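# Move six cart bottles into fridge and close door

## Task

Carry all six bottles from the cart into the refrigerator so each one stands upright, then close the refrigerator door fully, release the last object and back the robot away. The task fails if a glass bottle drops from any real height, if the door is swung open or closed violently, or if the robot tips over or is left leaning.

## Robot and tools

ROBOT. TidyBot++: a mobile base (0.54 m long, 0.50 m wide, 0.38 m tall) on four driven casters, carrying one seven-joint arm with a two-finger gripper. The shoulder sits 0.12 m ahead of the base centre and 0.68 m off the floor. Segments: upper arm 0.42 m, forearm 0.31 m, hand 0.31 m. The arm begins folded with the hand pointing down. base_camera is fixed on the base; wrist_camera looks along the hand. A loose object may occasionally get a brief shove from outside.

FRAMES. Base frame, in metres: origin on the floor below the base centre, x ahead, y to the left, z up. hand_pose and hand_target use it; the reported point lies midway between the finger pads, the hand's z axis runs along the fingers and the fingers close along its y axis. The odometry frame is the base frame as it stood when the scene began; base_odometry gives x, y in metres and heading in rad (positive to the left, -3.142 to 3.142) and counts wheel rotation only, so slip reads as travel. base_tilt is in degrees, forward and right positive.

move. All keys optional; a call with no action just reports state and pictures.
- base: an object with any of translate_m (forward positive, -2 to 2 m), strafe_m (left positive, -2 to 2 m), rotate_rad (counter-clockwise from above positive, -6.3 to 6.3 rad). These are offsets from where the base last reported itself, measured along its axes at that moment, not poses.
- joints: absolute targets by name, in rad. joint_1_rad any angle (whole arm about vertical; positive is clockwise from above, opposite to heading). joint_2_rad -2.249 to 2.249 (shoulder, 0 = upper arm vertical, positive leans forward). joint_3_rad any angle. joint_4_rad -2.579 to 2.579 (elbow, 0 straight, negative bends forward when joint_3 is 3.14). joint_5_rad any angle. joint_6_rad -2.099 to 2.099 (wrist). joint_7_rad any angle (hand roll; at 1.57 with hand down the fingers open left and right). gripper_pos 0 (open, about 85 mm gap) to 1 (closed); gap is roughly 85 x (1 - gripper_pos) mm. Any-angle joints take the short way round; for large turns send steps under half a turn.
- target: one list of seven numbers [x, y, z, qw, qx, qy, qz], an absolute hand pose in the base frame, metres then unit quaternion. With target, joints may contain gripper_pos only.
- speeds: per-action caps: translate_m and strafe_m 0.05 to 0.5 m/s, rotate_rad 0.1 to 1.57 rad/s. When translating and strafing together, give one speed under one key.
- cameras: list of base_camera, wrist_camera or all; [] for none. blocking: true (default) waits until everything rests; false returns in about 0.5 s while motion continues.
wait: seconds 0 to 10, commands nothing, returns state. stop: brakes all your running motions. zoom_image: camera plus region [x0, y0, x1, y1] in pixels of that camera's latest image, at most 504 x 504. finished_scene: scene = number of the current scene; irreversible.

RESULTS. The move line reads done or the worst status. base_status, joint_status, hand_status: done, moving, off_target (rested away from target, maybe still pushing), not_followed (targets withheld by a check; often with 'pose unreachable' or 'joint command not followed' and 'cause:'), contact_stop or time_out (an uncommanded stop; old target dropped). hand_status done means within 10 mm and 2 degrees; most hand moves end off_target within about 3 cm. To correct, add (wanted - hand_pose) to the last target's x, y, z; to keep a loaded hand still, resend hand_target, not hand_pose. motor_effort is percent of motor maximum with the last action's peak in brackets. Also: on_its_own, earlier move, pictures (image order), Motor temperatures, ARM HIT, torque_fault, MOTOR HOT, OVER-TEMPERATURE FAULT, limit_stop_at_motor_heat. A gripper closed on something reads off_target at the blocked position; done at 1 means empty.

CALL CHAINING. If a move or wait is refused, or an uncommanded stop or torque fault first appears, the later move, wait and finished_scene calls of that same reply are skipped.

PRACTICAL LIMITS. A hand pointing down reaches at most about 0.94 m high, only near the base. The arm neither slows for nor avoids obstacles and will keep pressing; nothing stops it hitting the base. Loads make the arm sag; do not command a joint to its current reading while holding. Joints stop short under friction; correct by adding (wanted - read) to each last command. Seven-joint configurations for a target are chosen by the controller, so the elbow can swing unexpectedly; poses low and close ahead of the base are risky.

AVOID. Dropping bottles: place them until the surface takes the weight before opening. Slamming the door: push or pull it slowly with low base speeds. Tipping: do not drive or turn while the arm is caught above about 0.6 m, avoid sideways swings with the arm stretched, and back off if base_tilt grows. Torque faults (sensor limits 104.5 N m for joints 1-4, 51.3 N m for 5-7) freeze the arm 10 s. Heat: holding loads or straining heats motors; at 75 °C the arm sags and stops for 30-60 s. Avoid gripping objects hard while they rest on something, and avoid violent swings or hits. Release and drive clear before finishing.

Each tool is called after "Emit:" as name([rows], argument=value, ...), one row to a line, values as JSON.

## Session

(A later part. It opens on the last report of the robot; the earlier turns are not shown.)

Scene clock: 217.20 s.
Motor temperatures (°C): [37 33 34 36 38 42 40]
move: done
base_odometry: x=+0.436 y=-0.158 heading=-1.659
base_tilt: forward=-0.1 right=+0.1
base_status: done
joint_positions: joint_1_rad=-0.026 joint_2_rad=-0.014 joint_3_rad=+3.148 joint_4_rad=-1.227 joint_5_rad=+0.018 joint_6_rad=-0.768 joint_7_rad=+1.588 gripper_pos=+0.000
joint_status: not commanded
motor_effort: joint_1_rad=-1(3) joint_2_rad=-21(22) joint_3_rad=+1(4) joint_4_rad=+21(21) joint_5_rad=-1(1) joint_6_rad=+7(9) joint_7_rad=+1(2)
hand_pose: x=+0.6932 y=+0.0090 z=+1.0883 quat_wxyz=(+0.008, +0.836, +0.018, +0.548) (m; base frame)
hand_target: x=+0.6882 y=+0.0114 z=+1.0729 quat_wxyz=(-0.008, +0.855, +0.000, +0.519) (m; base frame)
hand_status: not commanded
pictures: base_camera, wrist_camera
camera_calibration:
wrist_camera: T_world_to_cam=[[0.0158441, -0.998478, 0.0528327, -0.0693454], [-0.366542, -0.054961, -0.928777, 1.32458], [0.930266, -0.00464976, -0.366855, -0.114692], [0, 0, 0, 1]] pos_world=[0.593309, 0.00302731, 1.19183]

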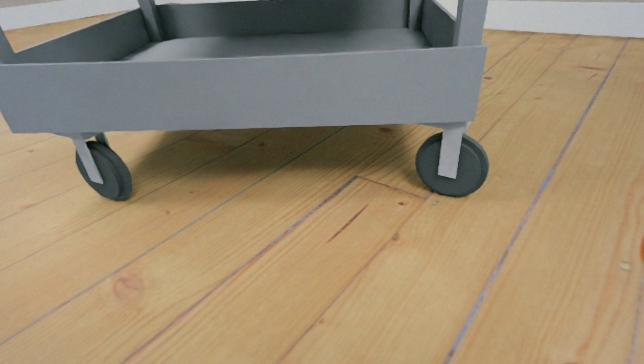

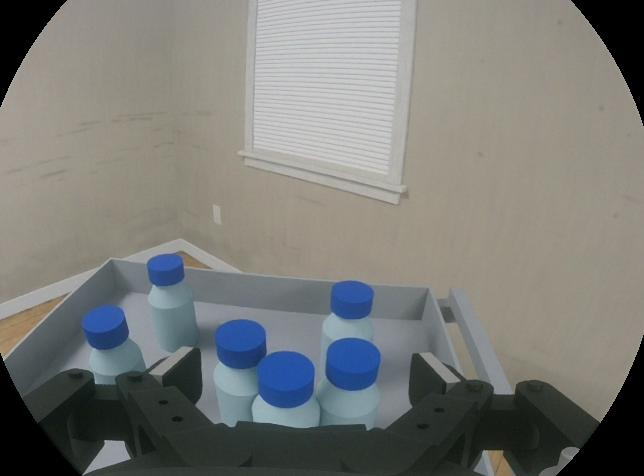

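Emit:
move(joints={"joint_1_rad":-0.03,"joint_2_rad":0.168,"joint_3_rad":3.12,"joint_4_rad":-1.478,"joint_5_rad":0.03,"joint_6_rad":-0.26,"joint_7_rad":1.55,"gripper_pos":0.28})

Scene clock: 229.50 s.
Motor temperatures (°C): [37 33 34 36 38 42 40]
move: done
base_odometry: x=+0.436 y=-0.158 heading=-1.659
base_tilt: forward=-0.2 right=+0.1
base_status: not commanded
joint_positions: joint_1_rad=-0.026 joint_2_rad=+0.168 joint_3_rad=+3.144 joint_4_rad=-1.479 joint_5_rad=+0.018 joint_6_rad=-0.333 joint_7_rad=+1.588 gripper_pos=+0.280
joint_status: all done
motor_effort: joint_1_rad=+0(1) joint_2_rad=-29(33) joint_3_rad=+1(2) joint_4_rad=+22(24) joint_5_rad=+0(2) joint_6_rad=+8(9) joint_7_rad=+1(2)
hand_pose: x=+0.7881 y=+0.0158 z=+0.9492 quat_wxyz=(+0.005, +0.836, +0.023, +0.549) (m; base frame)
hand_target: x=+0.7958 y=+0.0326 z=+0.9707 quat_wxyz=(-0.011, +0.815, +0.021, +0.579) (m; base frame)
hand_status: not commanded
pictures: base_camera, wrist_camera
camera_calibration:
wrist_camera: T_world_to_cam=[[0.0274067, -0.998146, 0.0543444, -0.0672977], [-0.364148, -0.0605984, -0.929368, 1.22938], [0.930938, 0.00568149, -0.365134, -0.256369], [0, 0, 0, 1]] pos_world=[0.688186, 0.00878238, 1.0526]

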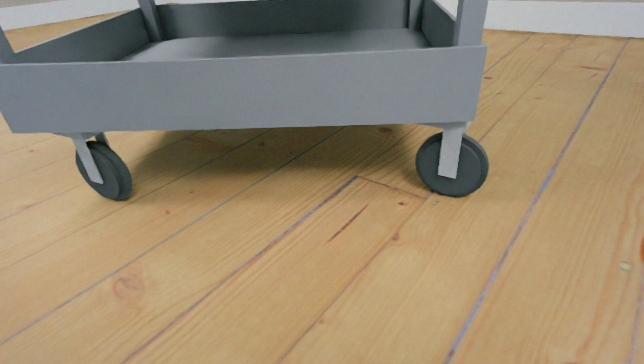

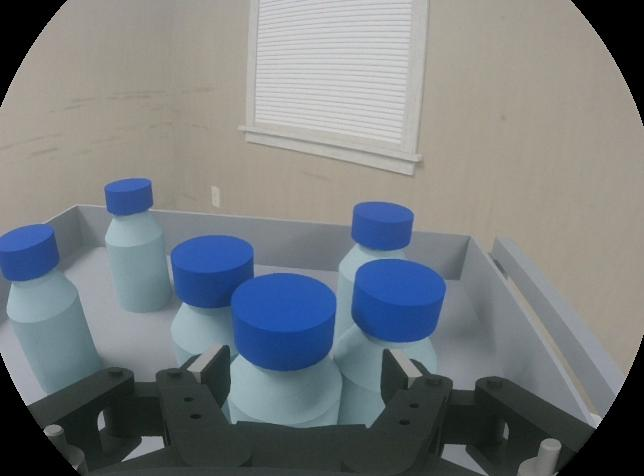

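Emit:
move(joints={"joint_1_rad":-0.06,"joint_3_rad":3.12,"gripper_pos":0.3}, cameras=["wrist_camera"])

Scene clock: 238.40 s.
Motor temperatures (°C): [37 33 34 36 38 42 40]
move: done
base_odometry: x=+0.436 y=-0.158 heading=-1.659
base_tilt: forward=-0.2 right=+0.1
base_status: not commanded
joint_positions: joint_1_rad=-0.049 joint_2_rad=+0.168 joint_3_rad=+3.137 joint_4_rad=-1.479 joint_5_rad=+0.018 joint_6_rad=-0.332 joint_7_rad=+1.588 gripper_pos=+0.300
joint_status: all done
motor_effort: joint_1_rad=-1(2) joint_2_rad=-29(29) joint_3_rad=+0(2) joint_4_rad=+22(22) joint_5_rad=+0(1) joint_6_rad=+8(8) joint_7_rad=+0(1)
hand_pose: x=+0.7876 y=+0.0352 z=+0.9498 quat_wxyz=(-0.003, +0.835, +0.035, +0.550) (m; base frame)
hand_target: x=+0.7945 y=+0.0529 z=+0.9707 quat_wxyz=(-0.020, +0.814, +0.033, +0.579) (m; base frame)
hand_status: not commanded
pictures: wrist_camera
camera_calibration:
wrist_camera: T_world_to_cam=[[0.0566038, -0.996972, 0.0533099, -0.0700432], [-0.360567, -0.0702049, -0.930087, 1.22904], [0.931014, 0.0334247, -0.36345, -0.258375], [0, 0, 0, 1]] pos_world=[0.687668, 0.0250898, 1.05294]

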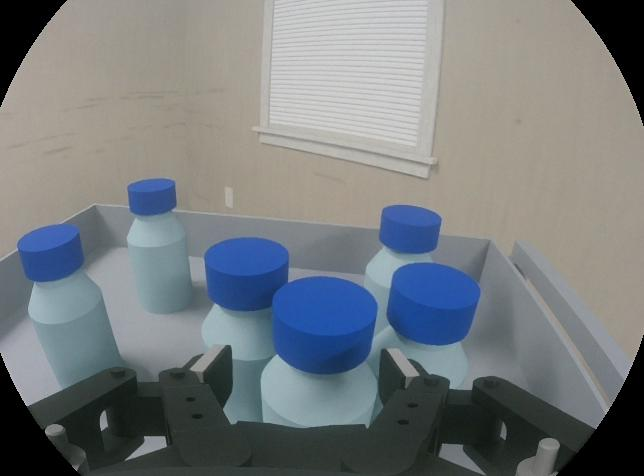

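Emit:
move(joints={"joint_1_rad":-0.028}, cameras=["wrist_camera"])

Scene clock: 267.77 s.
Motor temperatures (°C): [37 33 34 36 38 42 40]
move: done
base_odometry: x=+0.436 y=-0.158 heading=-1.659
base_tilt: forward=-0.2 right=+0.1
base_status: not commanded
joint_positions: joint_1_rad=-0.034 joint_2_rad=+0.168 joint_3_rad=+3.137 joint_4_rad=-1.479 joint_5_rad=+0.018 joint_6_rad=-0.331 joint_7_rad=+1.588 gripper_pos=+0.300
joint_status: all done
motor_effort: joint_1_rad=-1(1) joint_2_rad=-29(29) joint_3_rad=+1(2) joint_4_rad=+22(22) joint_5_rad=+0(1) joint_6_rad=+8(8) joint_7_rad=+1(2)
hand_pose: x=+0.7880 y=+0.0255 z=+0.9498 quat_wxyz=(+0.001, +0.835, +0.029, +0.550) (m; base frame)
hand_target: x=+0.7958 y=+0.0313 z=+0.9707 quat_wxyz=(-0.010, +0.815, +0.020, +0.579) (m; base frame)
hand_status: not commanded
pictures: wrist_camera
camera_calibration:
wrist_camera: T_world_to_cam=[[0.0421698, -0.997692, 0.0532271, -0.0682667], [-0.361378, -0.0648986, -0.930158, 1.22915], [0.931465, 0.0199895, -0.36328, -0.25863], [0, 0, 0, 1]] pos_world=[0.68797, 0.0168307, 1.05298]

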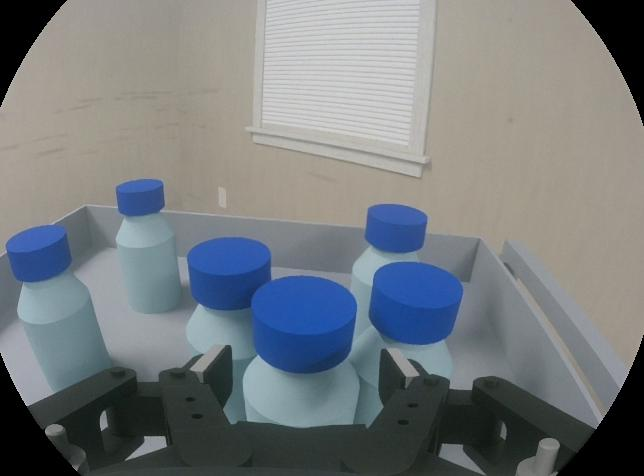

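Emit:
move(joints={"joint_1_rad":-0.03,"joint_2_rad":0.241,"joint_4_rad":-1.401,"joint_6_rad":-0.264}, cameras=["wrist_camera"])

Scene clock: 278.23 s.
Motor temperatures (°C): [37 33 34 36 38 42 40]
move: done
base_odometry: x=+0.436 y=-0.158 heading=-1.659
base_tilt: forward=-0.1 right=+0.1
base_status: not commanded
joint_positions: joint_1_rad=-0.034 joint_2_rad=+0.226 joint_3_rad=+3.137 joint_4_rad=-1.423 joint_5_rad=+0.018 joint_6_rad=-0.330 joint_7_rad=+1.588 gripper_pos=+0.300
joint_status: all done
motor_effort: joint_1_rad=+0(1) joint_2_rad=-31(33) joint_3_rad=+1(1) joint_4_rad=+22(22) joint_5_rad=+0(1) joint_6_rad=+8(9) joint_7_rad=+1(1)
hand_pose: x=+0.8119 y=+0.0263 z=+0.9438 quat_wxyz=(+0.001, +0.835, +0.029, +0.549) (m; base frame)
hand_target: x=+0.8259 y=+0.0335 z=+0.9658 quat_wxyz=(-0.011, +0.815, +0.020, +0.579) (m; base frame)
hand_status: not commanded
pictures: wrist_camera
camera_calibration:
wrist_camera: T_world_to_cam=[[0.0422145, -0.997704, 0.0529519, -0.0678982], [-0.36281, -0.0646893, -0.929615, 1.23289], [0.930907, 0.0200318, -0.364707, -0.281232], [0, 0, 0, 1]] pos_world=[0.711973, 0.0176463, 1.04715]

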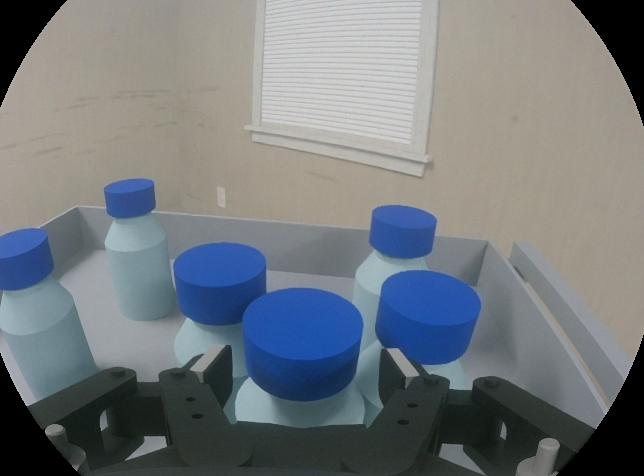

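Emit:
move(joints={"joint_1_rad":-0.046,"joint_2_rad":0.322,"joint_4_rad":-1.30,"joint_6_rad":-0.278}, cameras=["wrist_camera"])

Scene clock: 284.67 s.
Motor temperatures (°C): [37 34 34 36 38 42 40]
move: done
base_odometry: x=+0.436 y=-0.158 heading=-1.659
base_tilt: forward=-0.1 right=+0.1
base_status: not commanded
joint_positions: joint_1_rad=-0.037 joint_2_rad=+0.303 joint_3_rad=+3.136 joint_4_rad=-1.325 joint_5_rad=+0.018 joint_6_rad=-0.330 joint_7_rad=+1.588 gripper_pos=+0.300
joint_status: all done
motor_effort: joint_1_rad=-1(1) joint_2_rad=-33(35) joint_3_rad=+0(2) joint_4_rad=+21(22) joint_5_rad=+0(1) joint_6_rad=+8(8) joint_7_rad=+1(1)
hand_pose: x=+0.8458 y=+0.0297 z=+0.9480 quat_wxyz=(+0.000, +0.829, +0.030, +0.558) (m; base frame)
hand_target: x=+0.8590 y=+0.0461 z=+0.9644 quat_wxyz=(-0.016, +0.813, +0.026, +0.582) (m; base frame)
hand_status: not commanded
pictures: wrist_camera
camera_calibration:
wrist_camera: T_world_to_cam=[[0.0440725, -0.99765, 0.0524599, -0.0673121], [-0.343178, -0.064434, -0.937058, 1.2397], [0.938236, 0.0232954, -0.345211, -0.336171], [0, 0, 0, 1]] pos_world=[0.743813, 0.0205564, 1.04915]

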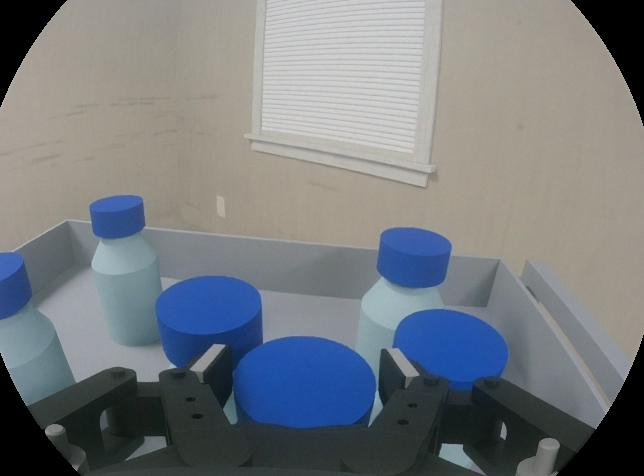

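Emit:
move(joints={"gripper_pos":0.6}, cameras=["wrist_camera"])

Emit:
move(joints={"joint_2_rad":0.2,"joint_4_rad":-0.745,"joint_6_rad":-0.90}, cameras=["wrist_camera"])

Scene clock: 290.27 s.
Motor temperatures (°C): [37 34 34 36 38 42 40]
move: off_target
base_odometry: x=+0.436 y=-0.158 heading=-1.659
base_tilt: forward=-0.2 right=+0.1
base_status: not commanded
joint_positions: joint_1_rad=-0.037 joint_2_rad=+0.303 joint_3_rad=+3.136 joint_4_rad=-1.324 joint_5_rad=+0.018 joint_6_rad=-0.330 joint_7_rad=+1.588 gripper_pos=+0.434
joint_status: gripper_pos off_target (ended at +0.434, target +0.600)
motor_effort: joint_1_rad=+0(1) joint_2_rad=-33(34) joint_3_rad=+1(1) joint_4_rad=+22(22) joint_5_rad=-1(1) joint_6_rad=+8(9) joint_7_rad=+1(2)
hand_pose: x=+0.8459 y=+0.0297 z=+0.9483 quat_wxyz=(+0.000, +0.829, +0.030, +0.558) (m; base frame)
hand_target: x=+0.8590 y=+0.0461 z=+0.9644 quat_wxyz=(-0.016, +0.813, +0.026, +0.582) (m; base frame)
hand_status: not commanded
pictures: wrist_camera
camera_calibration:
wrist_camera: T_world_to_cam=[[0.0440374, -0.997652, 0.0524608, -0.0673042], [-0.342573, -0.0644078, -0.937281, 1.2398], [0.938459, 0.0233038, -0.344605, -0.33692], [0, 0, 0, 1]] pos_world=[0.743871, 0.020558, 1.04947]

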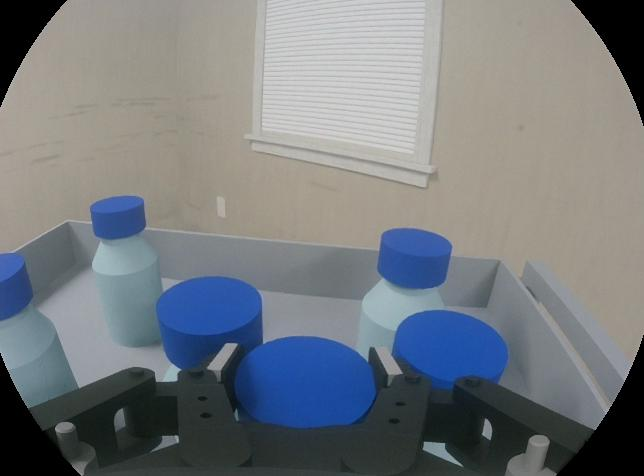

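Scene clock: 292.33 s.
Motor temperatures (°C): [37 34 34 36 38 42 40]
move: off_target
base_odometry: x=+0.436 y=-0.158 heading=-1.659
base_tilt: forward=-0.1 right=+0.0
base_status: not commanded
joint_positions: joint_1_rad=-0.037 joint_2_rad=+0.217 joint_3_rad=+3.136 joint_4_rad=-0.786 joint_5_rad=+0.018 joint_6_rad=-0.834 joint_7_rad=+1.588 gripper_pos=+0.434
joint_status: joint_4_rad off_target (ended at -0.786, target -0.745); the others done
motor_effort: joint_1_rad=-1(1) joint_2_rad=-33(44) joint_3_rad=+1(2) joint_4_rad=+23(29) joint_5_rad=-1(2) joint_6_rad=+11(13) joint_7_rad=+1(2)
hand_pose: x=+0.7746 y=+0.0244 z=+1.1798 quat_wxyz=(+0.001, +0.794, +0.024, +0.607) (m; base frame)
hand_target: x=+0.7558 y=+0.0347 z=+1.1941 quat_wxyz=(-0.013, +0.797, +0.018, +0.604) (m; base frame)
hand_status: not commanded
pictures: wrist_camera
camera_calibration:
wrist_camera: T_world_to_cam=[[0.0292828, -0.998321, 0.0499707, -0.0672083], [-0.227851, -0.0553427, -0.972122, 1.38403], [0.973256, 0.0170806, -0.229089, -0.353205], [0, 0, 0, 1]] pos_world=[0.66108, 0.0155334, 1.26789]

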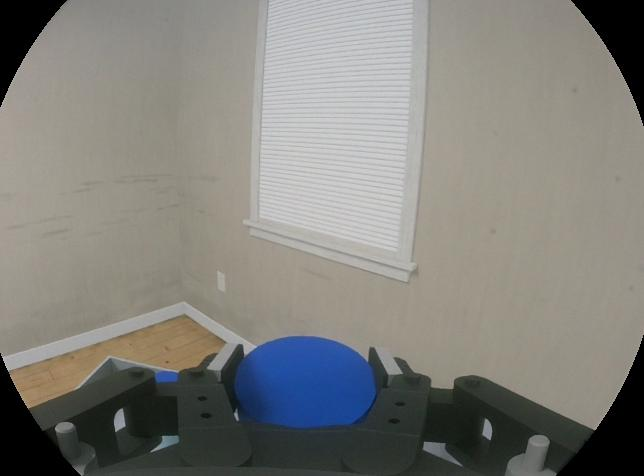

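Emit:
move(base={"translate_m":-0.063,"strafe_m":0.005,"rotate_rad":2.467}, speeds={"rotate_rad":1.2}, joints={"joint_2_rad":0.0,"joint_4_rad":-0.9,"joint_6_rad":-1.0})

Scene clock: 303.87 s.
Motor temperatures (°C): [37 34 34 36 38 42 40]
move: done
base_odometry: x=+0.446 y=-0.096 heading=+0.807
base_tilt: forward=-0.1 right=+0.0
base_status: done
joint_positions: joint_1_rad=-0.046 joint_2_rad=+0.024 joint_3_rad=+3.128 joint_4_rad=-0.915 joint_5_rad=+0.018 joint_6_rad=-0.935 joint_7_rad=+1.588 gripper_pos=+0.434
joint_status: all done
motor_effort: joint_1_rad=-1(5) joint_2_rad=-25(39) joint_3_rad=+1(4) joint_4_rad=+23(25) joint_5_rad=+0(2) joint_6_rad=+10(12) joint_7_rad=+1(1)
hand_pose: x=+0.6792 y=+0.0297 z=+1.1947 quat_wxyz=(-0.003, +0.806, +0.031, +0.592) (m; base frame)
hand_target: x=+0.6587 y=+0.0300 z=+1.1974 quat_wxyz=(-0.011, +0.813, +0.018, +0.582) (m; base frame)
hand_status: not commanded
pictures: base_camera, wrist_camera
camera_calibration:
wrist_camera: T_world_to_cam=[[0.0461808, -0.99766, 0.050407, -0.0718902], [-0.263903, -0.0608528, -0.962628, 1.39027], [0.963443, 0.0311523, -0.266096, -0.206537], [0, 0, 0, 1]] pos_world=[0.569203, 0.019314, 1.28698]

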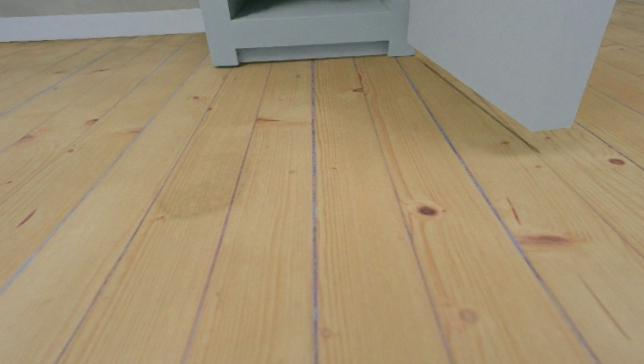

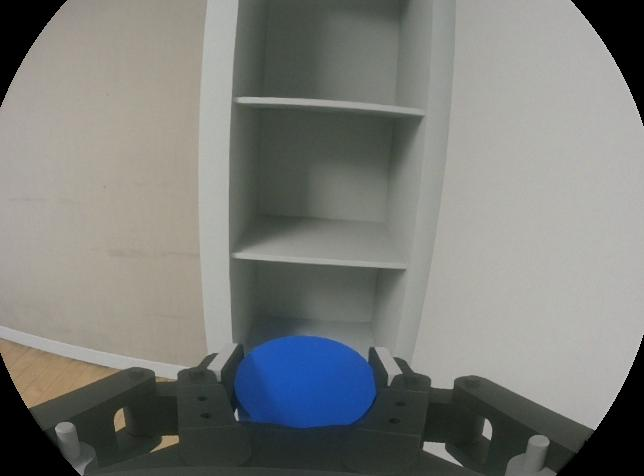

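Emit:
move(base={"translate_m":0.5,"strafe_m":0.108}, speeds={"translate_m":0.4}, joints={"joint_2_rad":0.17,"joint_4_rad":-0.88,"joint_6_rad":-0.8})

Scene clock: 313.50 s.
Motor temperatures (°C): [37 34 34 36 38 42 40]
move: done
base_odometry: x=+0.714 y=+0.340 heading=+0.808
base_tilt: forward=-0.1 right=+0.0
base_status: done
joint_positions: joint_1_rad=-0.046 joint_2_rad=+0.196 joint_3_rad=+3.128 joint_4_rad=-0.914 joint_5_rad=+0.018 joint_6_rad=-0.878 joint_7_rad=+1.588 gripper_pos=+0.434
joint_status: all done
motor_effort: joint_1_rad=+0(2) joint_2_rad=-32(37) joint_3_rad=+1(1) joint_4_rad=+24(26) joint_5_rad=+0(1) joint_6_rad=+10(12) joint_7_rad=+1(1)
hand_pose: x=+0.7660 y=+0.0339 z=+1.1081 quat_wxyz=(-0.003, +0.838, +0.032, +0.545) (m; base frame)
hand_target: x=+0.7608 y=+0.0361 z=+1.1672 quat_wxyz=(-0.013, +0.798, +0.019, +0.602) (m; base frame)
hand_status: not commanded
pictures: base_camera, wrist_camera
camera_calibration:
wrist_camera: T_world_to_cam=[[0.0526572, -0.997372, 0.0497535, -0.0715656], [-0.370811, -0.0657891, -0.926375, 1.372], [0.927214, 0.0303312, -0.373301, -0.166748], [0, 0, 0, 1]] pos_world=[0.667131, 0.0239426, 1.2123]

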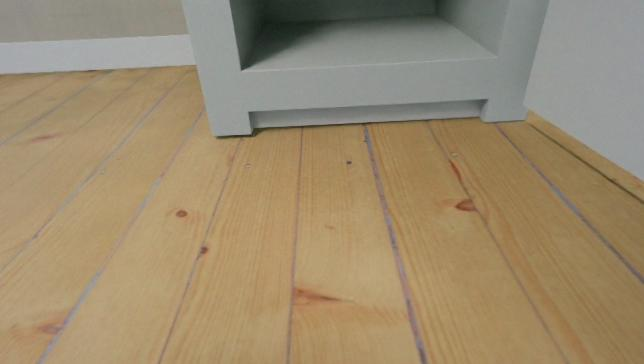

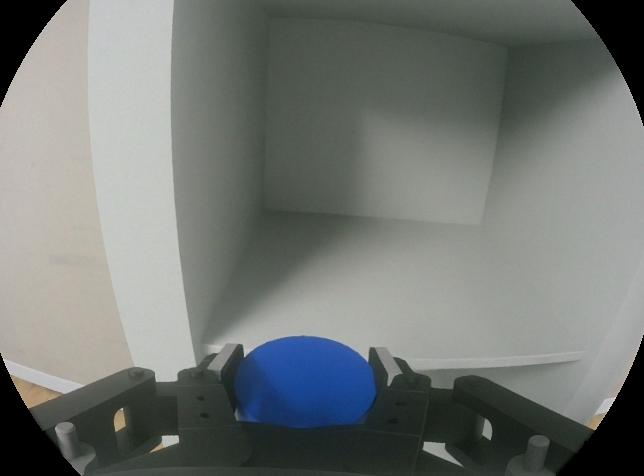

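Emit:
move(joints={"joint_4_rad":-0.83,"joint_6_rad":-0.83}, cameras=[])

Emit:
move(base={"translate_m":0.36}, speeds={"translate_m":0.15})

Scene clock: 318.93 s.
Motor temperatures (°C): [37 34 34 36 38 42 40]
move: off_target
base_odometry: x=+0.714 y=+0.340 heading=+0.808
base_tilt: forward=-0.1 right=+0.1
base_status: not commanded
joint_positions: joint_1_rad=-0.046 joint_2_rad=+0.192 joint_3_rad=+3.128 joint_4_rad=-0.872 joint_5_rad=+0.018 joint_6_rad=-0.878 joint_7_rad=+1.588 gripper_pos=+0.434
joint_status: joint_4_rad off_target (ended at -0.872, target -0.830); the others done
motor_effort: joint_1_rad=+0(1) joint_2_rad=-32(34) joint_3_rad=+1(1) joint_4_rad=+23(25) joint_5_rad=+0(1) joint_6_rad=+11(11) joint_7_rad=+1(1)
hand_pose: x=+0.7633 y=+0.0337 z=+1.1342 quat_wxyz=(-0.004, +0.825, +0.032, +0.564) (m; base frame)
hand_target: x=+0.7543 y=+0.0354 z=+1.1867 quat_wxyz=(-0.013, +0.792, +0.019, +0.610) (m; base frame)
hand_status: not commanded
pictures: none
No camera images: "cameras" was empty.

Scene clock: 321.93 s.
Motor temperatures (°C): [37 34 34 36 38 42 40]
move: done
base_odometry: x=+0.963 y=+0.601 heading=+0.808
base_tilt: forward=-0.1 right=+0.1
base_status: done
joint_positions: joint_1_rad=-0.046 joint_2_rad=+0.192 joint_3_rad=+3.128 joint_4_rad=-0.872 joint_5_rad=+0.018 joint_6_rad=-0.878 joint_7_rad=+1.588 gripper_pos=+0.434
joint_status: not commanded
motor_effort: joint_1_rad=-1(1) joint_2_rad=-31(37) joint_3_rad=+1(2) joint_4_rad=+23(25) joint_5_rad=-1(1) joint_6_rad=+10(12) joint_7_rad=+1(1)
hand_pose: x=+0.7632 y=+0.0337 z=+1.1347 quat_wxyz=(-0.004, +0.825, +0.032, +0.565) (m; base frame)
hand_target: x=+0.7543 y=+0.0354 z=+1.1867 quat_wxyz=(-0.013, +0.792, +0.019, +0.610) (m; base frame)
hand_status: not commanded
pictures: base_camera, wrist_camera
camera_calibration:
wrist_camera: T_world_to_cam=[[0.0502467, -0.997511, 0.0494698, -0.0707787], [-0.327461, -0.0632487, -0.942745, 1.38099], [0.943528, 0.0311704, -0.329824, -0.216083], [0, 0, 0, 1]] pos_world=[0.659656, 0.0234786, 1.23415]

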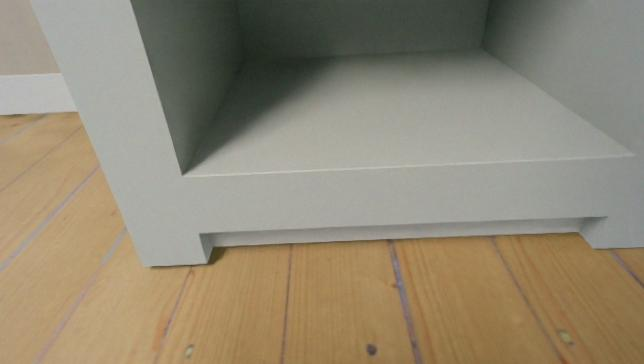

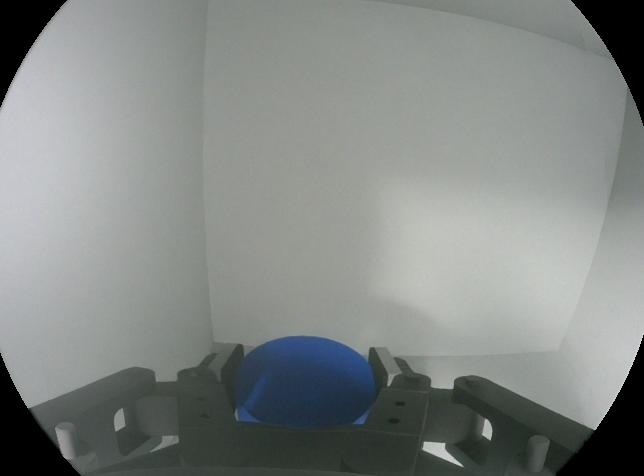

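Emit:
move(joints={"joint_2_rad":0.15,"joint_4_rad":-0.99,"joint_6_rad":-0.69})

Emit:
move(joints={"joint_2_rad":0.14,"joint_4_rad":-1.03,"joint_6_rad":-0.65}, cameras=["wrist_camera"])

Scene clock: 326.37 s.
Motor temperatures (°C): [37 34 34 36 38 42 40]
move: done
base_odometry: x=+0.962 y=+0.601 heading=+0.808
base_tilt: forward=-0.1 right=+0.0
base_status: not commanded
joint_positions: joint_1_rad=-0.046 joint_2_rad=+0.183 joint_3_rad=+3.128 joint_4_rad=-1.000 joint_5_rad=+0.018 joint_6_rad=-0.778 joint_7_rad=+1.588 gripper_pos=+0.434
joint_status: all done
motor_effort: joint_1_rad=-1(1) joint_2_rad=-33(35) joint_3_rad=+1(1) joint_4_rad=+24(25) joint_5_rad=+0(1) joint_6_rad=+11(11) joint_7_rad=+1(1)
hand_pose: x=+0.7734 y=+0.0348 z=+1.0960 quat_wxyz=(-0.003, +0.830, +0.033, +0.557) (m; base frame)
hand_target: x=+0.7671 y=+0.0376 z=+1.1494 quat_wxyz=(-0.014, +0.792, +0.021, +0.610) (m; base frame)
hand_status: not commanded
pictures: base_camera, wrist_camera
camera_calibration:
wrist_camera: T_world_to_cam=[[0.0529197, -0.99732, 0.0505143, -0.0714514], [-0.345363, -0.0657423, -0.936164, 1.35463], [0.936976, 0.0320957, -0.347916, -0.213615], [0, 0, 0, 1]] pos_world=[0.671772, 0.0246527, 1.19744]

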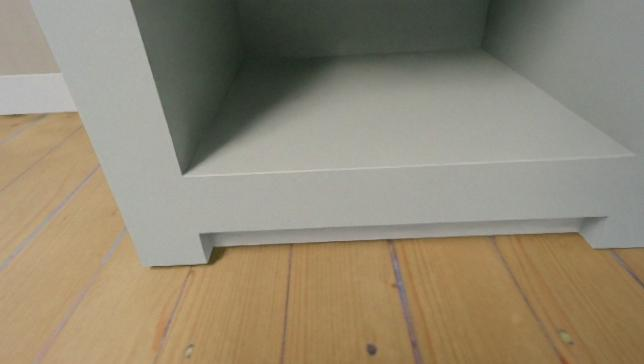

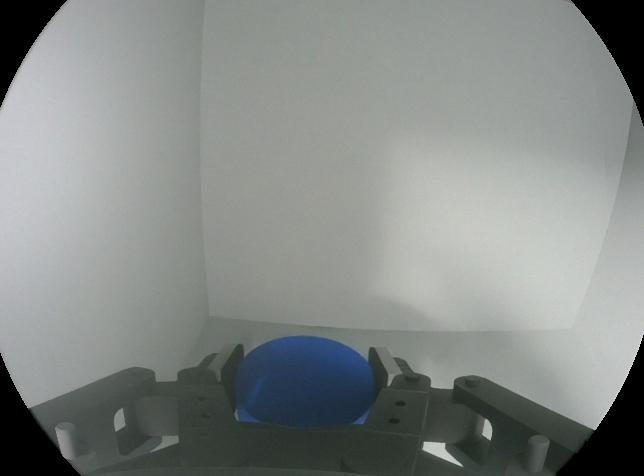

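Scene clock: 327.07 s.
Motor temperatures (°C): [37 34 34 36 38 42 40]
move: done
base_odometry: x=+0.962 y=+0.601 heading=+0.808
base_tilt: forward=-0.2 right=+0.1
base_status: not commanded
joint_positions: joint_1_rad=-0.046 joint_2_rad=+0.171 joint_3_rad=+3.128 joint_4_rad=-1.038 joint_5_rad=+0.018 joint_6_rad=-0.732 joint_7_rad=+1.588 gripper_pos=+0.434
joint_status: all done
motor_effort: joint_1_rad=+0(1) joint_2_rad=-32(33) joint_3_rad=+1(1) joint_4_rad=+24(25) joint_5_rad=+0(1) joint_6_rad=+10(11) joint_7_rad=+1(1)
hand_pose: x=+0.7735 y=+0.0351 z=+1.0954 quat_wxyz=(-0.004, +0.824, +0.033, +0.565) (m; base frame)
hand_target: x=+0.7675 y=+0.0381 z=+1.1444 quat_wxyz=(-0.014, +0.789, +0.021, +0.614) (m; base frame)
hand_status: not commanded
pictures: wrist_camera
camera_calibration:
wrist_camera: T_world_to_cam=[[0.0526367, -0.997318, 0.0508604, -0.0713086], [-0.326086, -0.0653048, -0.943082, 1.34684], [0.943874, 0.0330558, -0.328648, -0.240404], [0, 0, 0, 1]] pos_world=[0.66985, 0.0247846, 1.1948]

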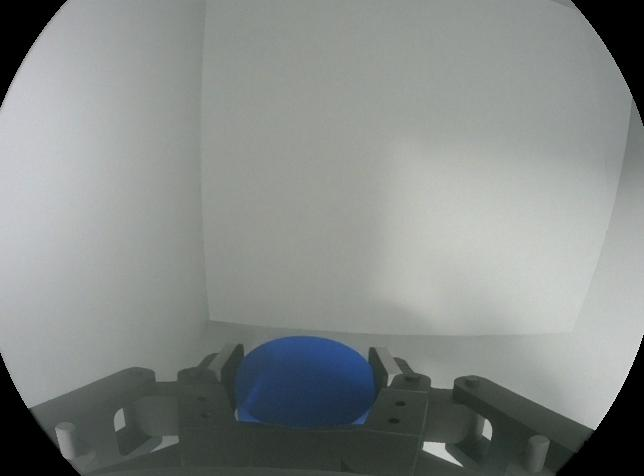

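Emit:
move(joints={"joint_2_rad":0.14,"joint_4_rad":-1.06,"joint_6_rad":-0.65}, cameras=[])

Emit:
move(joints={"joint_2_rad":0.14,"joint_4_rad":-1.09,"joint_6_rad":-0.63}, cameras=["wrist_camera"])

Scene clock: 332.00 s.
Motor temperatures (°C): [37 34 34 36 38 42 40]
move: done
base_odometry: x=+0.962 y=+0.601 heading=+0.808
base_tilt: forward=-0.2 right=+0.0
base_status: not commanded
joint_positions: joint_1_rad=-0.046 joint_2_rad=+0.161 joint_3_rad=+3.128 joint_4_rad=-1.055 joint_5_rad=+0.018 joint_6_rad=-0.719 joint_7_rad=+1.588 gripper_pos=+0.434
joint_status: all done
motor_effort: joint_1_rad=-1(1) joint_2_rad=-29(32) joint_3_rad=+1(1) joint_4_rad=+22(24) joint_5_rad=+0(1) joint_6_rad=+9(10) joint_7_rad=+1(1)
hand_pose: x=+0.7712 y=+0.0351 z=+1.0955 quat_wxyz=(-0.004, +0.823, +0.033, +0.567) (m; base frame)
hand_target: x=+0.7686 y=+0.0382 z=+1.1267 quat_wxyz=(-0.013, +0.798, +0.022, +0.602) (m; base frame)
hand_status: not commanded
pictures: none
No camera images: "cameras" was empty.

Scene clock: 332.63 s.
Motor temperatures (°C): [37 34 34 36 38 42 40]
move: done
base_odometry: x=+0.962 y=+0.601 heading=+0.808
base_tilt: forward=-0.2 right=+0.0
base_status: not commanded
joint_positions: joint_1_rad=-0.046 joint_2_rad=+0.153 joint_3_rad=+3.128 joint_4_rad=-1.077 joint_5_rad=+0.018 joint_6_rad=-0.693 joint_7_rad=+1.588 gripper_pos=+0.434
joint_status: all done
motor_effort: joint_1_rad=-1(2) joint_2_rad=-28(29) joint_3_rad=+0(1) joint_4_rad=+21(22) joint_5_rad=+0(1) joint_6_rad=+9(9) joint_7_rad=+0(1)
hand_pose: x=+0.7705 y=+0.0352 z=+1.0955 quat_wxyz=(-0.004, +0.819, +0.033, +0.572) (m; base frame)
hand_target: x=+0.7710 y=+0.0385 z=+1.1148 quat_wxyz=(-0.013, +0.801, +0.022, +0.598) (m; base frame)
hand_status: not commanded
pictures: wrist_camera
camera_calibration:
wrist_camera: T_world_to_cam=[[0.0523949, -0.997312, 0.0512284, -0.071257], [-0.309048, -0.064974, -0.948825, 1.33906], [0.949602, 0.0338816, -0.311621, -0.260638], [0, 0, 0, 1]] pos_world=[0.665071, 0.0247697, 1.19297]

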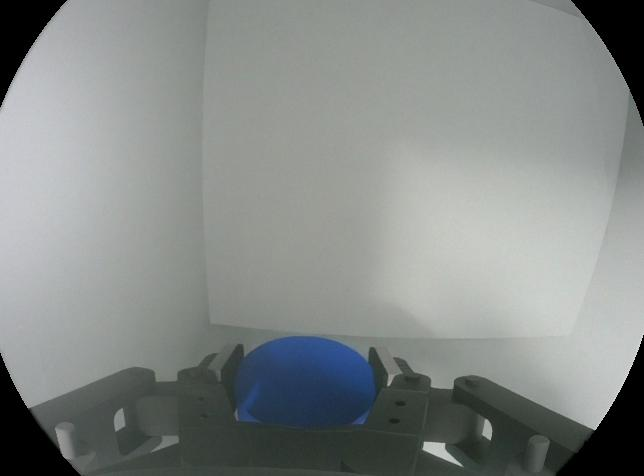

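Emit:
move(joints={"joint_6_rad":-0.67}, cameras=[])

Emit:
move(joints={"gripper_pos":0.15}, cameras=["wrist_camera"])

Emit:
move(base={"translate_m":-0.3}, speeds={"translate_m":0.3}, cameras=["wrist_camera"])

Scene clock: 340.60 s.
Motor temperatures (°C): [37 34 34 36 38 42 40]
move: done
base_odometry: x=+0.962 y=+0.601 heading=+0.808
base_tilt: forward=-0.1 right=+0.0
base_status: not commanded
joint_positions: joint_1_rad=-0.046 joint_2_rad=+0.153 joint_3_rad=+3.128 joint_4_rad=-1.077 joint_5_rad=+0.018 joint_6_rad=-0.693 joint_7_rad=+1.588 gripper_pos=+0.434
joint_status: all done
motor_effort: joint_1_rad=-1(2) joint_2_rad=-27(28) joint_3_rad=+0(1) joint_4_rad=+20(21) joint_5_rad=+0(2) joint_6_rad=+8(8) joint_7_rad=+1(1)
hand_pose: x=+0.7705 y=+0.0352 z=+1.0954 quat_wxyz=(-0.004, +0.819, +0.033, +0.572) (m; base frame)
hand_target: x=+0.7672 y=+0.0380 z=+1.1030 quat_wxyz=(-0.012, +0.813, +0.022, +0.582) (m; base frame)
hand_status: not commanded
pictures: none
No camera images: "cameras" was empty.

Scene clock: 341.40 s.
Motor temperatures (°C): [37 34 34 36 38 42 40]
move: done
base_odometry: x=+0.962 y=+0.601 heading=+0.808
base_tilt: forward=-0.2 right=+0.0
base_status: not commanded
joint_positions: joint_1_rad=-0.046 joint_2_rad=+0.153 joint_3_rad=+3.128 joint_4_rad=-1.079 joint_5_rad=+0.018 joint_6_rad=-0.693 joint_7_rad=+1.588 gripper_pos=+0.150
joint_status: all done
motor_effort: joint_1_rad=-1(1) joint_2_rad=-27(29) joint_3_rad=+1(1) joint_4_rad=+21(21) joint_5_rad=+1(1) joint_6_rad=+7(9) joint_7_rad=+1(1)
hand_pose: x=+0.7705 y=+0.0352 z=+1.0940 quat_wxyz=(-0.004, +0.820, +0.033, +0.571) (m; base frame)
hand_target: x=+0.7672 y=+0.0380 z=+1.1030 quat_wxyz=(-0.012, +0.813, +0.022, +0.582) (m; base frame)
hand_status: not commanded
pictures: wrist_camera
camera_calibration:
wrist_camera: T_world_to_cam=[[0.052529, -0.997304, 0.0512439, -0.0712999], [-0.311472, -0.0651173, -0.948022, 1.33866], [0.948802, 0.0338376, -0.314053, -0.257787], [0, 0, 0, 1]] pos_world=[0.665288, 0.0247848, 1.19177]

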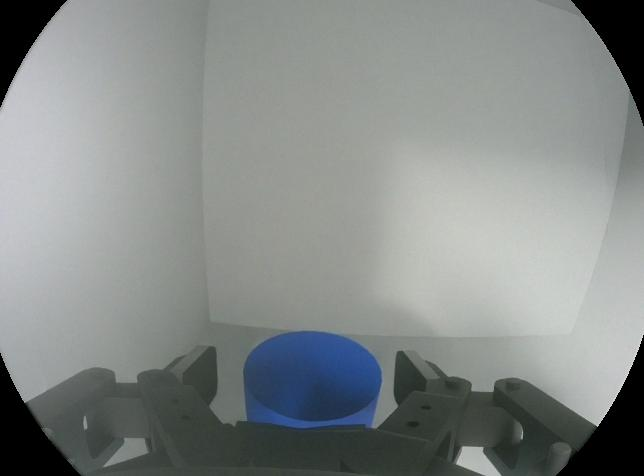

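Scene clock: 343.23 s.
Motor temperatures (°C): [37 34 34 36 38 42 40]
move: done
base_odometry: x=+0.755 y=+0.384 heading=+0.809
base_tilt: forward=-0.2 right=+0.1
base_status: done
joint_positions: joint_1_rad=-0.045 joint_2_rad=+0.135 joint_3_rad=+3.128 joint_4_rad=-1.082 joint_5_rad=+0.018 joint_6_rad=-0.693 joint_7_rad=+1.588 gripper_pos=+0.150
joint_status: not commanded
motor_effort: joint_1_rad=+0(5) joint_2_rad=-26(33) joint_3_rad=+0(3) joint_4_rad=+21(22) joint_5_rad=+0(2) joint_6_rad=+8(9) joint_7_rad=+1(1)
hand_pose: x=+0.7631 y=+0.0349 z=+1.1039 quat_wxyz=(-0.004, +0.816, +0.033, +0.578) (m; base frame)
hand_target: x=+0.7672 y=+0.0380 z=+1.1030 quat_wxyz=(-0.012, +0.813, +0.022, +0.582) (m; base frame)
hand_status: not commanded
pictures: wrist_camera
camera_calibration:
wrist_camera: T_world_to_cam=[[0.0517621, -0.997339, 0.051345, -0.0712932], [-0.297215, -0.0644689, -0.952632, 1.33991], [0.953407, 0.0340497, -0.299761, -0.26698], [0, 0, 0, 1]] pos_world=[0.656473, 0.0243699, 1.20008]

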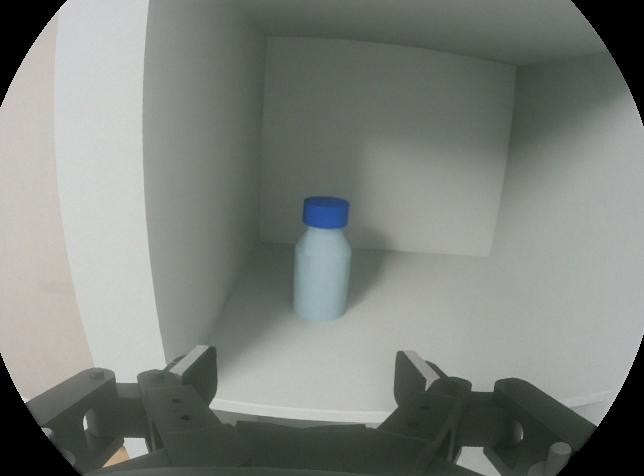

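Emit:
move(base={"translate_m":-0.612,"strafe_m":-0.143}, joints={"joint_1_rad":-0.04,"joint_2_rad":0.0,"joint_4_rad":-1.2,"joint_6_rad":-0.85,"gripper_pos":0.28}, cameras=[])

Emit:
move(base={"rotate_rad":-2.468}, speeds={"rotate_rad":1.3})

Scene clock: 353.33 s.
Motor temperatures (°C): [37 34 34 36 38 42 40]
move: done
base_odometry: x=+0.436 y=-0.158 heading=+0.809
base_tilt: forward=-0.2 right=+0.1
base_status: done
joint_positions: joint_1_rad=-0.045 joint_2_rad=-0.005 joint_3_rad=+3.128 joint_4_rad=-1.194 joint_5_rad=+0.018 joint_6_rad=-0.776 joint_7_rad=+1.588 gripper_pos=+0.280
joint_status: all done
motor_effort: joint_1_rad=+0(2) joint_2_rad=-21(32) joint_3_rad=+1(2) joint_4_rad=+21(22) joint_5_rad=+0(1) joint_6_rad=+8(9) joint_7_rad=+1(1)
hand_pose: x=+0.6950 y=+0.0314 z=+1.1004 quat_wxyz=(-0.002, +0.831, +0.034, +0.555) (m; base frame)
hand_target: x=+0.6872 y=+0.0294 z=+1.0730 quat_wxyz=(-0.007, +0.854, +0.020, +0.519) (m; base frame)
hand_status: not commanded
pictures: none
No camera images: "cameras" was empty.

Scene clock: 356.33 s.
Motor temperatures (°C): [37 34 34 36 38 42 40]
move: done
base_odometry: x=+0.436 y=-0.158 heading=-1.659
base_tilt: forward=-0.2 right=+0.1
base_status: done
joint_positions: joint_1_rad=-0.040 joint_2_rad=-0.005 joint_3_rad=+3.127 joint_4_rad=-1.194 joint_5_rad=+0.018 joint_6_rad=-0.776 joint_7_rad=+1.588 gripper_pos=+0.280
joint_status: not commanded
motor_effort: joint_1_rad=-1(3) joint_2_rad=-21(24) joint_3_rad=+1(3) joint_4_rad=+21(21) joint_5_rad=+0(2) joint_6_rad=+7(9) joint_7_rad=+0(1)
hand_pose: x=+0.6951 y=+0.0293 z=+1.1003 quat_wxyz=(-0.002, +0.831, +0.032, +0.555) (m; base frame)
hand_target: x=+0.6872 y=+0.0294 z=+1.0730 quat_wxyz=(-0.007, +0.854, +0.020, +0.519) (m; base frame)
hand_status: not commanded
pictures: base_camera, wrist_camera
camera_calibration:
wrist_camera: T_world_to_cam=[[0.0498369, -0.997349, 0.0530233, -0.0736052], [-0.348805, -0.0671268, -0.934788, 1.33225], [0.935869, 0.0280922, -0.351226, -0.134091], [0, 0, 0, 1]] pos_world=[0.593857, 0.0197869, 1.20218]

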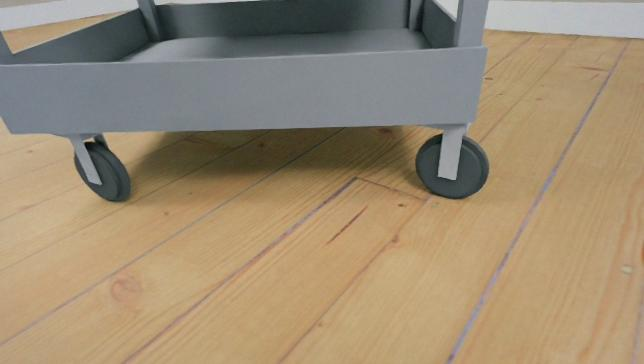

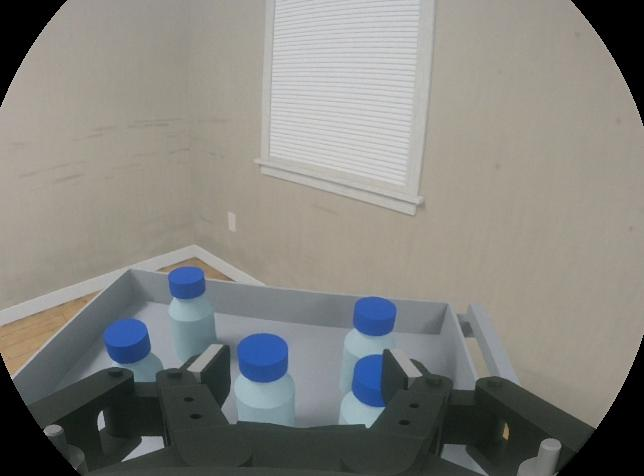

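Emit:
move(joints={"joint_1_rad":0.053,"joint_2_rad":0.39,"joint_4_rad":-0.99,"joint_6_rad":-0.51,"gripper_pos":0.15}, cameras=["wrist_camera"])

Scene clock: 372.03 s.
Motor temperatures (°C): [37 34 34 36 38 42 40]
move: done
base_odometry: x=+0.436 y=-0.158 heading=-1.659
base_tilt: forward=-0.1 right=+0.0
base_status: not commanded
joint_positions: joint_1_rad=+0.039 joint_2_rad=+0.388 joint_3_rad=+3.127 joint_4_rad=-1.018 joint_5_rad=+0.018 joint_6_rad=-0.582 joint_7_rad=+1.588 gripper_pos=+0.150
joint_status: all done
motor_effort: joint_1_rad=+0(2) joint_2_rad=-37(41) joint_3_rad=+0(2) joint_4_rad=+22(23) joint_5_rad=+0(1) joint_6_rad=+8(9) joint_7_rad=+0(1)
hand_pose: x=+0.8725 y=-0.0222 z=+0.9964 quat_wxyz=(+0.018, +0.838, -0.001, +0.545) (m; base frame)
hand_target: x=+0.8823 y=-0.0313 z=+1.0331 quat_wxyz=(+0.014, +0.810, -0.018, +0.586) (m; base frame)
hand_status: not commanded
pictures: wrist_camera
camera_calibration:
wrist_camera: T_world_to_cam=[[-0.0254605, -0.998507, 0.0483206, -0.0579644], [-0.375125, -0.0352613, -0.926303, 1.30866], [0.926624, -0.0417104, -0.373668, -0.306221], [0, 0, 0, 1]] pos_world=[0.773189, -0.0245054, 1.10059]

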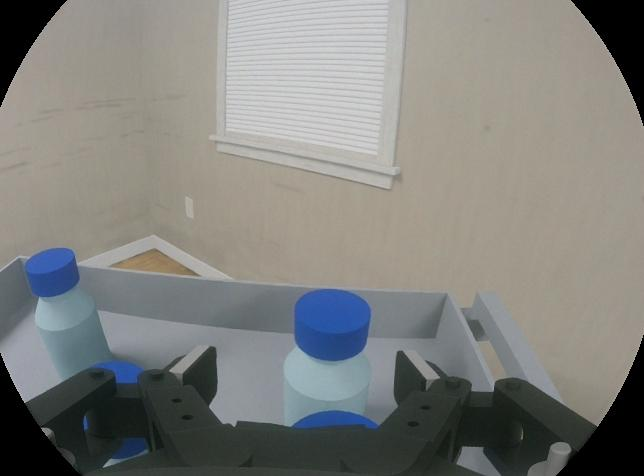

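Emit:
move(joints={"joint_1_rad":0.073}, cameras=["wrist_camera"])

Scene clock: 380.87 s.
Motor temperatures (°C): [37 34 34 36 38 42 40]
move: done
base_odometry: x=+0.436 y=-0.158 heading=-1.659
base_tilt: forward=-0.1 right=+0.0
base_status: not commanded
joint_positions: joint_1_rad=+0.062 joint_2_rad=+0.388 joint_3_rad=+3.127 joint_4_rad=-1.018 joint_5_rad=+0.018 joint_6_rad=-0.581 joint_7_rad=+1.588 gripper_pos=+0.150
joint_status: all done
motor_effort: joint_1_rad=-1(2) joint_2_rad=-37(37) joint_3_rad=+1(2) joint_4_rad=+22(22) joint_5_rad=+0(1) joint_6_rad=+8(8) joint_7_rad=+1(1)
hand_pose: x=+0.8718 y=-0.0396 z=+0.9966 quat_wxyz=(+0.024, +0.838, -0.011, +0.545) (m; base frame)
hand_target: x=+0.8815 y=-0.0466 z=+1.0331 quat_wxyz=(+0.020, +0.810, -0.026, +0.585) (m; base frame)
hand_status: not commanded
pictures: wrist_camera
camera_calibration:
wrist_camera: T_world_to_cam=[[-0.0485691, -0.99765, 0.0483219, -0.0552054], [-0.37525, -0.0266093, -0.926542, 1.30867], [0.92565, -0.0631341, -0.373076, -0.306877], [0, 0, 0, 1]] pos_world=[0.77246, -0.0396272, 1.10072]

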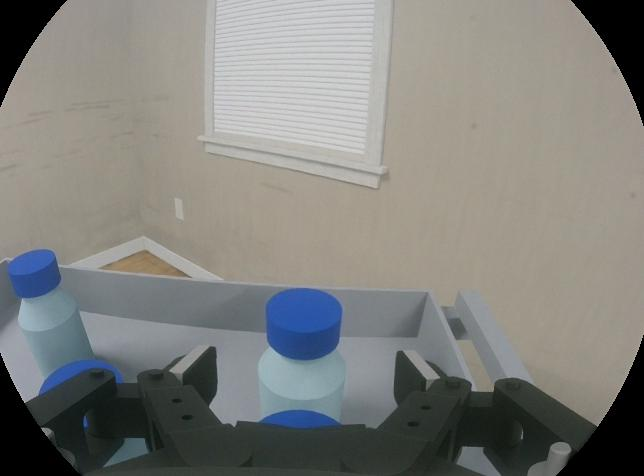

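Emit:
move(joints={"joint_1_rad":0.068,"joint_2_rad":0.405,"joint_4_rad":-1.16,"joint_6_rad":-0.33}, cameras=["wrist_camera"])

Scene clock: 386.97 s.
Motor temperatures (°C): [37 34 34 36 38 42 40]
move: done
base_odometry: x=+0.436 y=-0.158 heading=-1.659
base_tilt: forward=-0.1 right=+0.0
base_status: not commanded
joint_positions: joint_1_rad=+0.062 joint_2_rad=+0.394 joint_3_rad=+3.127 joint_4_rad=-1.155 joint_5_rad=+0.018 joint_6_rad=-0.403 joint_7_rad=+1.588 gripper_pos=+0.150
joint_status: all done
motor_effort: joint_1_rad=+0(2) joint_2_rad=-37(39) joint_3_rad=+0(1) joint_4_rad=+22(23) joint_5_rad=+0(1) joint_6_rad=+8(9) joint_7_rad=+1(1)
hand_pose: x=+0.8826 y=-0.0391 z=+0.9612 quat_wxyz=(+0.024, +0.828, -0.009, +0.560) (m; base frame)
hand_target: x=+0.8929 y=-0.0414 z=+0.9713 quat_wxyz=(+0.017, +0.812, -0.022, +0.584) (m; base frame)
hand_status: not commanded
pictures: wrist_camera
camera_calibration:
wrist_camera: T_world_to_cam=[[-0.0473034, -0.997701, 0.0485372, -0.0537733], [-0.341878, -0.0294859, -0.939282, 1.26269], [0.938553, -0.061025, -0.339697, -0.373394], [0, 0, 0, 1]] pos_world=[0.779593, -0.0392043, 1.06179]

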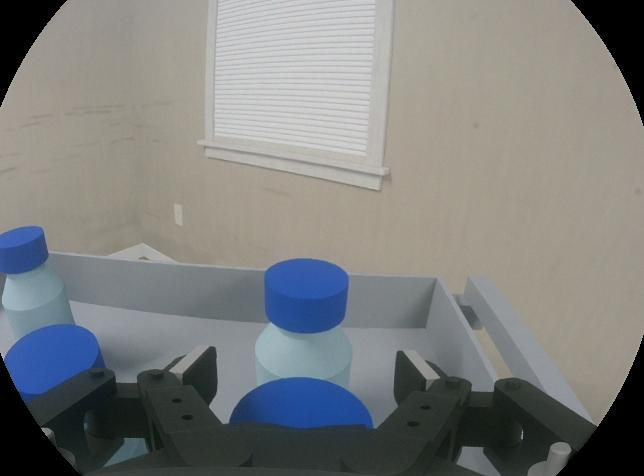

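Emit:
move(joints={"joint_2_rad":0.408,"joint_4_rad":-1.215,"joint_6_rad":-0.28}, cameras=["wrist_camera"])

Emit:
move(joints={"gripper_pos":0.6}, cameras=["wrist_camera"])

Scene clock: 394.13 s.
Motor temperatures (°C): [37 35 34 36 38 42 40]
move: done
base_odometry: x=+0.436 y=-0.158 heading=-1.659
base_tilt: forward=-0.2 right=+0.1
base_status: not commanded
joint_positions: joint_1_rad=+0.062 joint_2_rad=+0.397 joint_3_rad=+3.127 joint_4_rad=-1.209 joint_5_rad=+0.018 joint_6_rad=-0.349 joint_7_rad=+1.588 gripper_pos=+0.150
joint_status: all done
motor_effort: joint_1_rad=+0(1) joint_2_rad=-37(39) joint_3_rad=+0(1) joint_4_rad=+22(23) joint_5_rad=-1(1) joint_6_rad=+8(9) joint_7_rad=+0(1)
hand_pose: x=+0.8833 y=-0.0387 z=+0.9423 quat_wxyz=(+0.023, +0.829, -0.009, +0.559) (m; base frame)
hand_target: x=+0.8928 y=-0.0408 z=+0.9503 quat_wxyz=(+0.016, +0.814, -0.021, +0.580) (m; base frame)
hand_status: not commanded
pictures: wrist_camera
camera_calibration:
wrist_camera: T_world_to_cam=[[-0.0461974, -0.997755, 0.0484905, -0.0534159], [-0.344228, -0.0296685, -0.938417, 1.24637], [0.937749, -0.0600442, -0.342085, -0.377427], [0, 0, 0, 1]] pos_world=[0.7805, -0.0389803, 1.04309]

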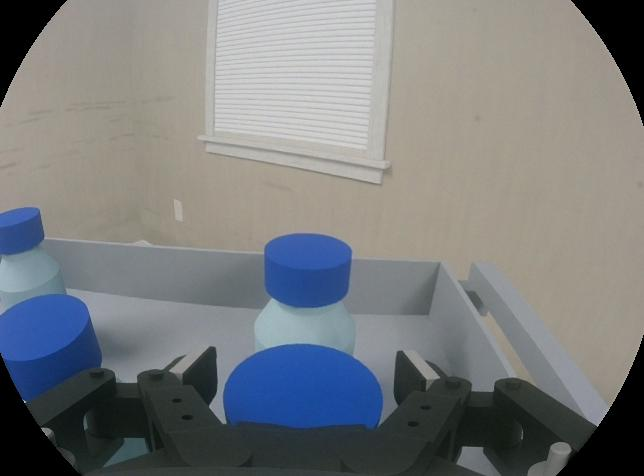

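Scene clock: 394.93 s.
Motor temperatures (°C): [37 35 34 36 38 42 40]
move: off_target
base_odometry: x=+0.436 y=-0.158 heading=-1.659
base_tilt: forward=-0.2 right=+0.0
base_status: not commanded
joint_positions: joint_1_rad=+0.062 joint_2_rad=+0.397 joint_3_rad=+3.127 joint_4_rad=-1.209 joint_5_rad=+0.018 joint_6_rad=-0.348 joint_7_rad=+1.588 gripper_pos=+0.423
joint_status: gripper_pos off_target (ended at +0.423, target +0.600)
motor_effort: joint_1_rad=+0(1) joint_2_rad=-36(37) joint_3_rad=+1(1) joint_4_rad=+22(22) joint_5_rad=+0(1) joint_6_rad=+8(8) joint_7_rad=+1(1)
hand_pose: x=+0.8833 y=-0.0387 z=+0.9424 quat_wxyz=(+0.023, +0.829, -0.009, +0.559) (m; base frame)
hand_target: x=+0.8928 y=-0.0408 z=+0.9503 quat_wxyz=(+0.016, +0.814, -0.021, +0.580) (m; base frame)
hand_status: not commanded
pictures: wrist_camera
camera_calibration:
wrist_camera: T_world_to_cam=[[-0.0462171, -0.997754, 0.048491, -0.0534047], [-0.343715, -0.0296951, -0.938605, 1.24626], [0.937936, -0.0600467, -0.34157, -0.378084], [0, 0, 0, 1]] pos_world=[0.780509, -0.0389795, 1.0432]

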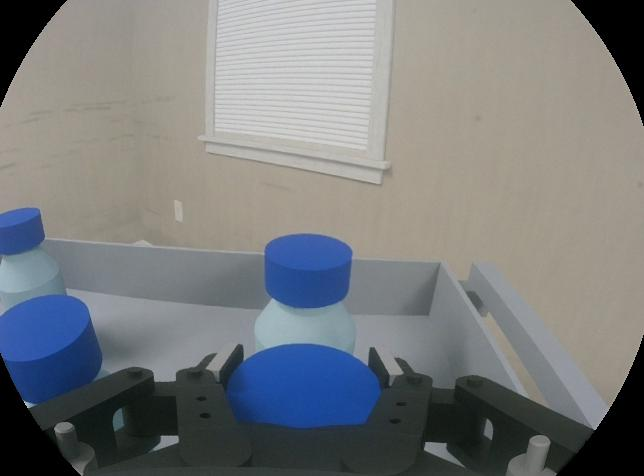

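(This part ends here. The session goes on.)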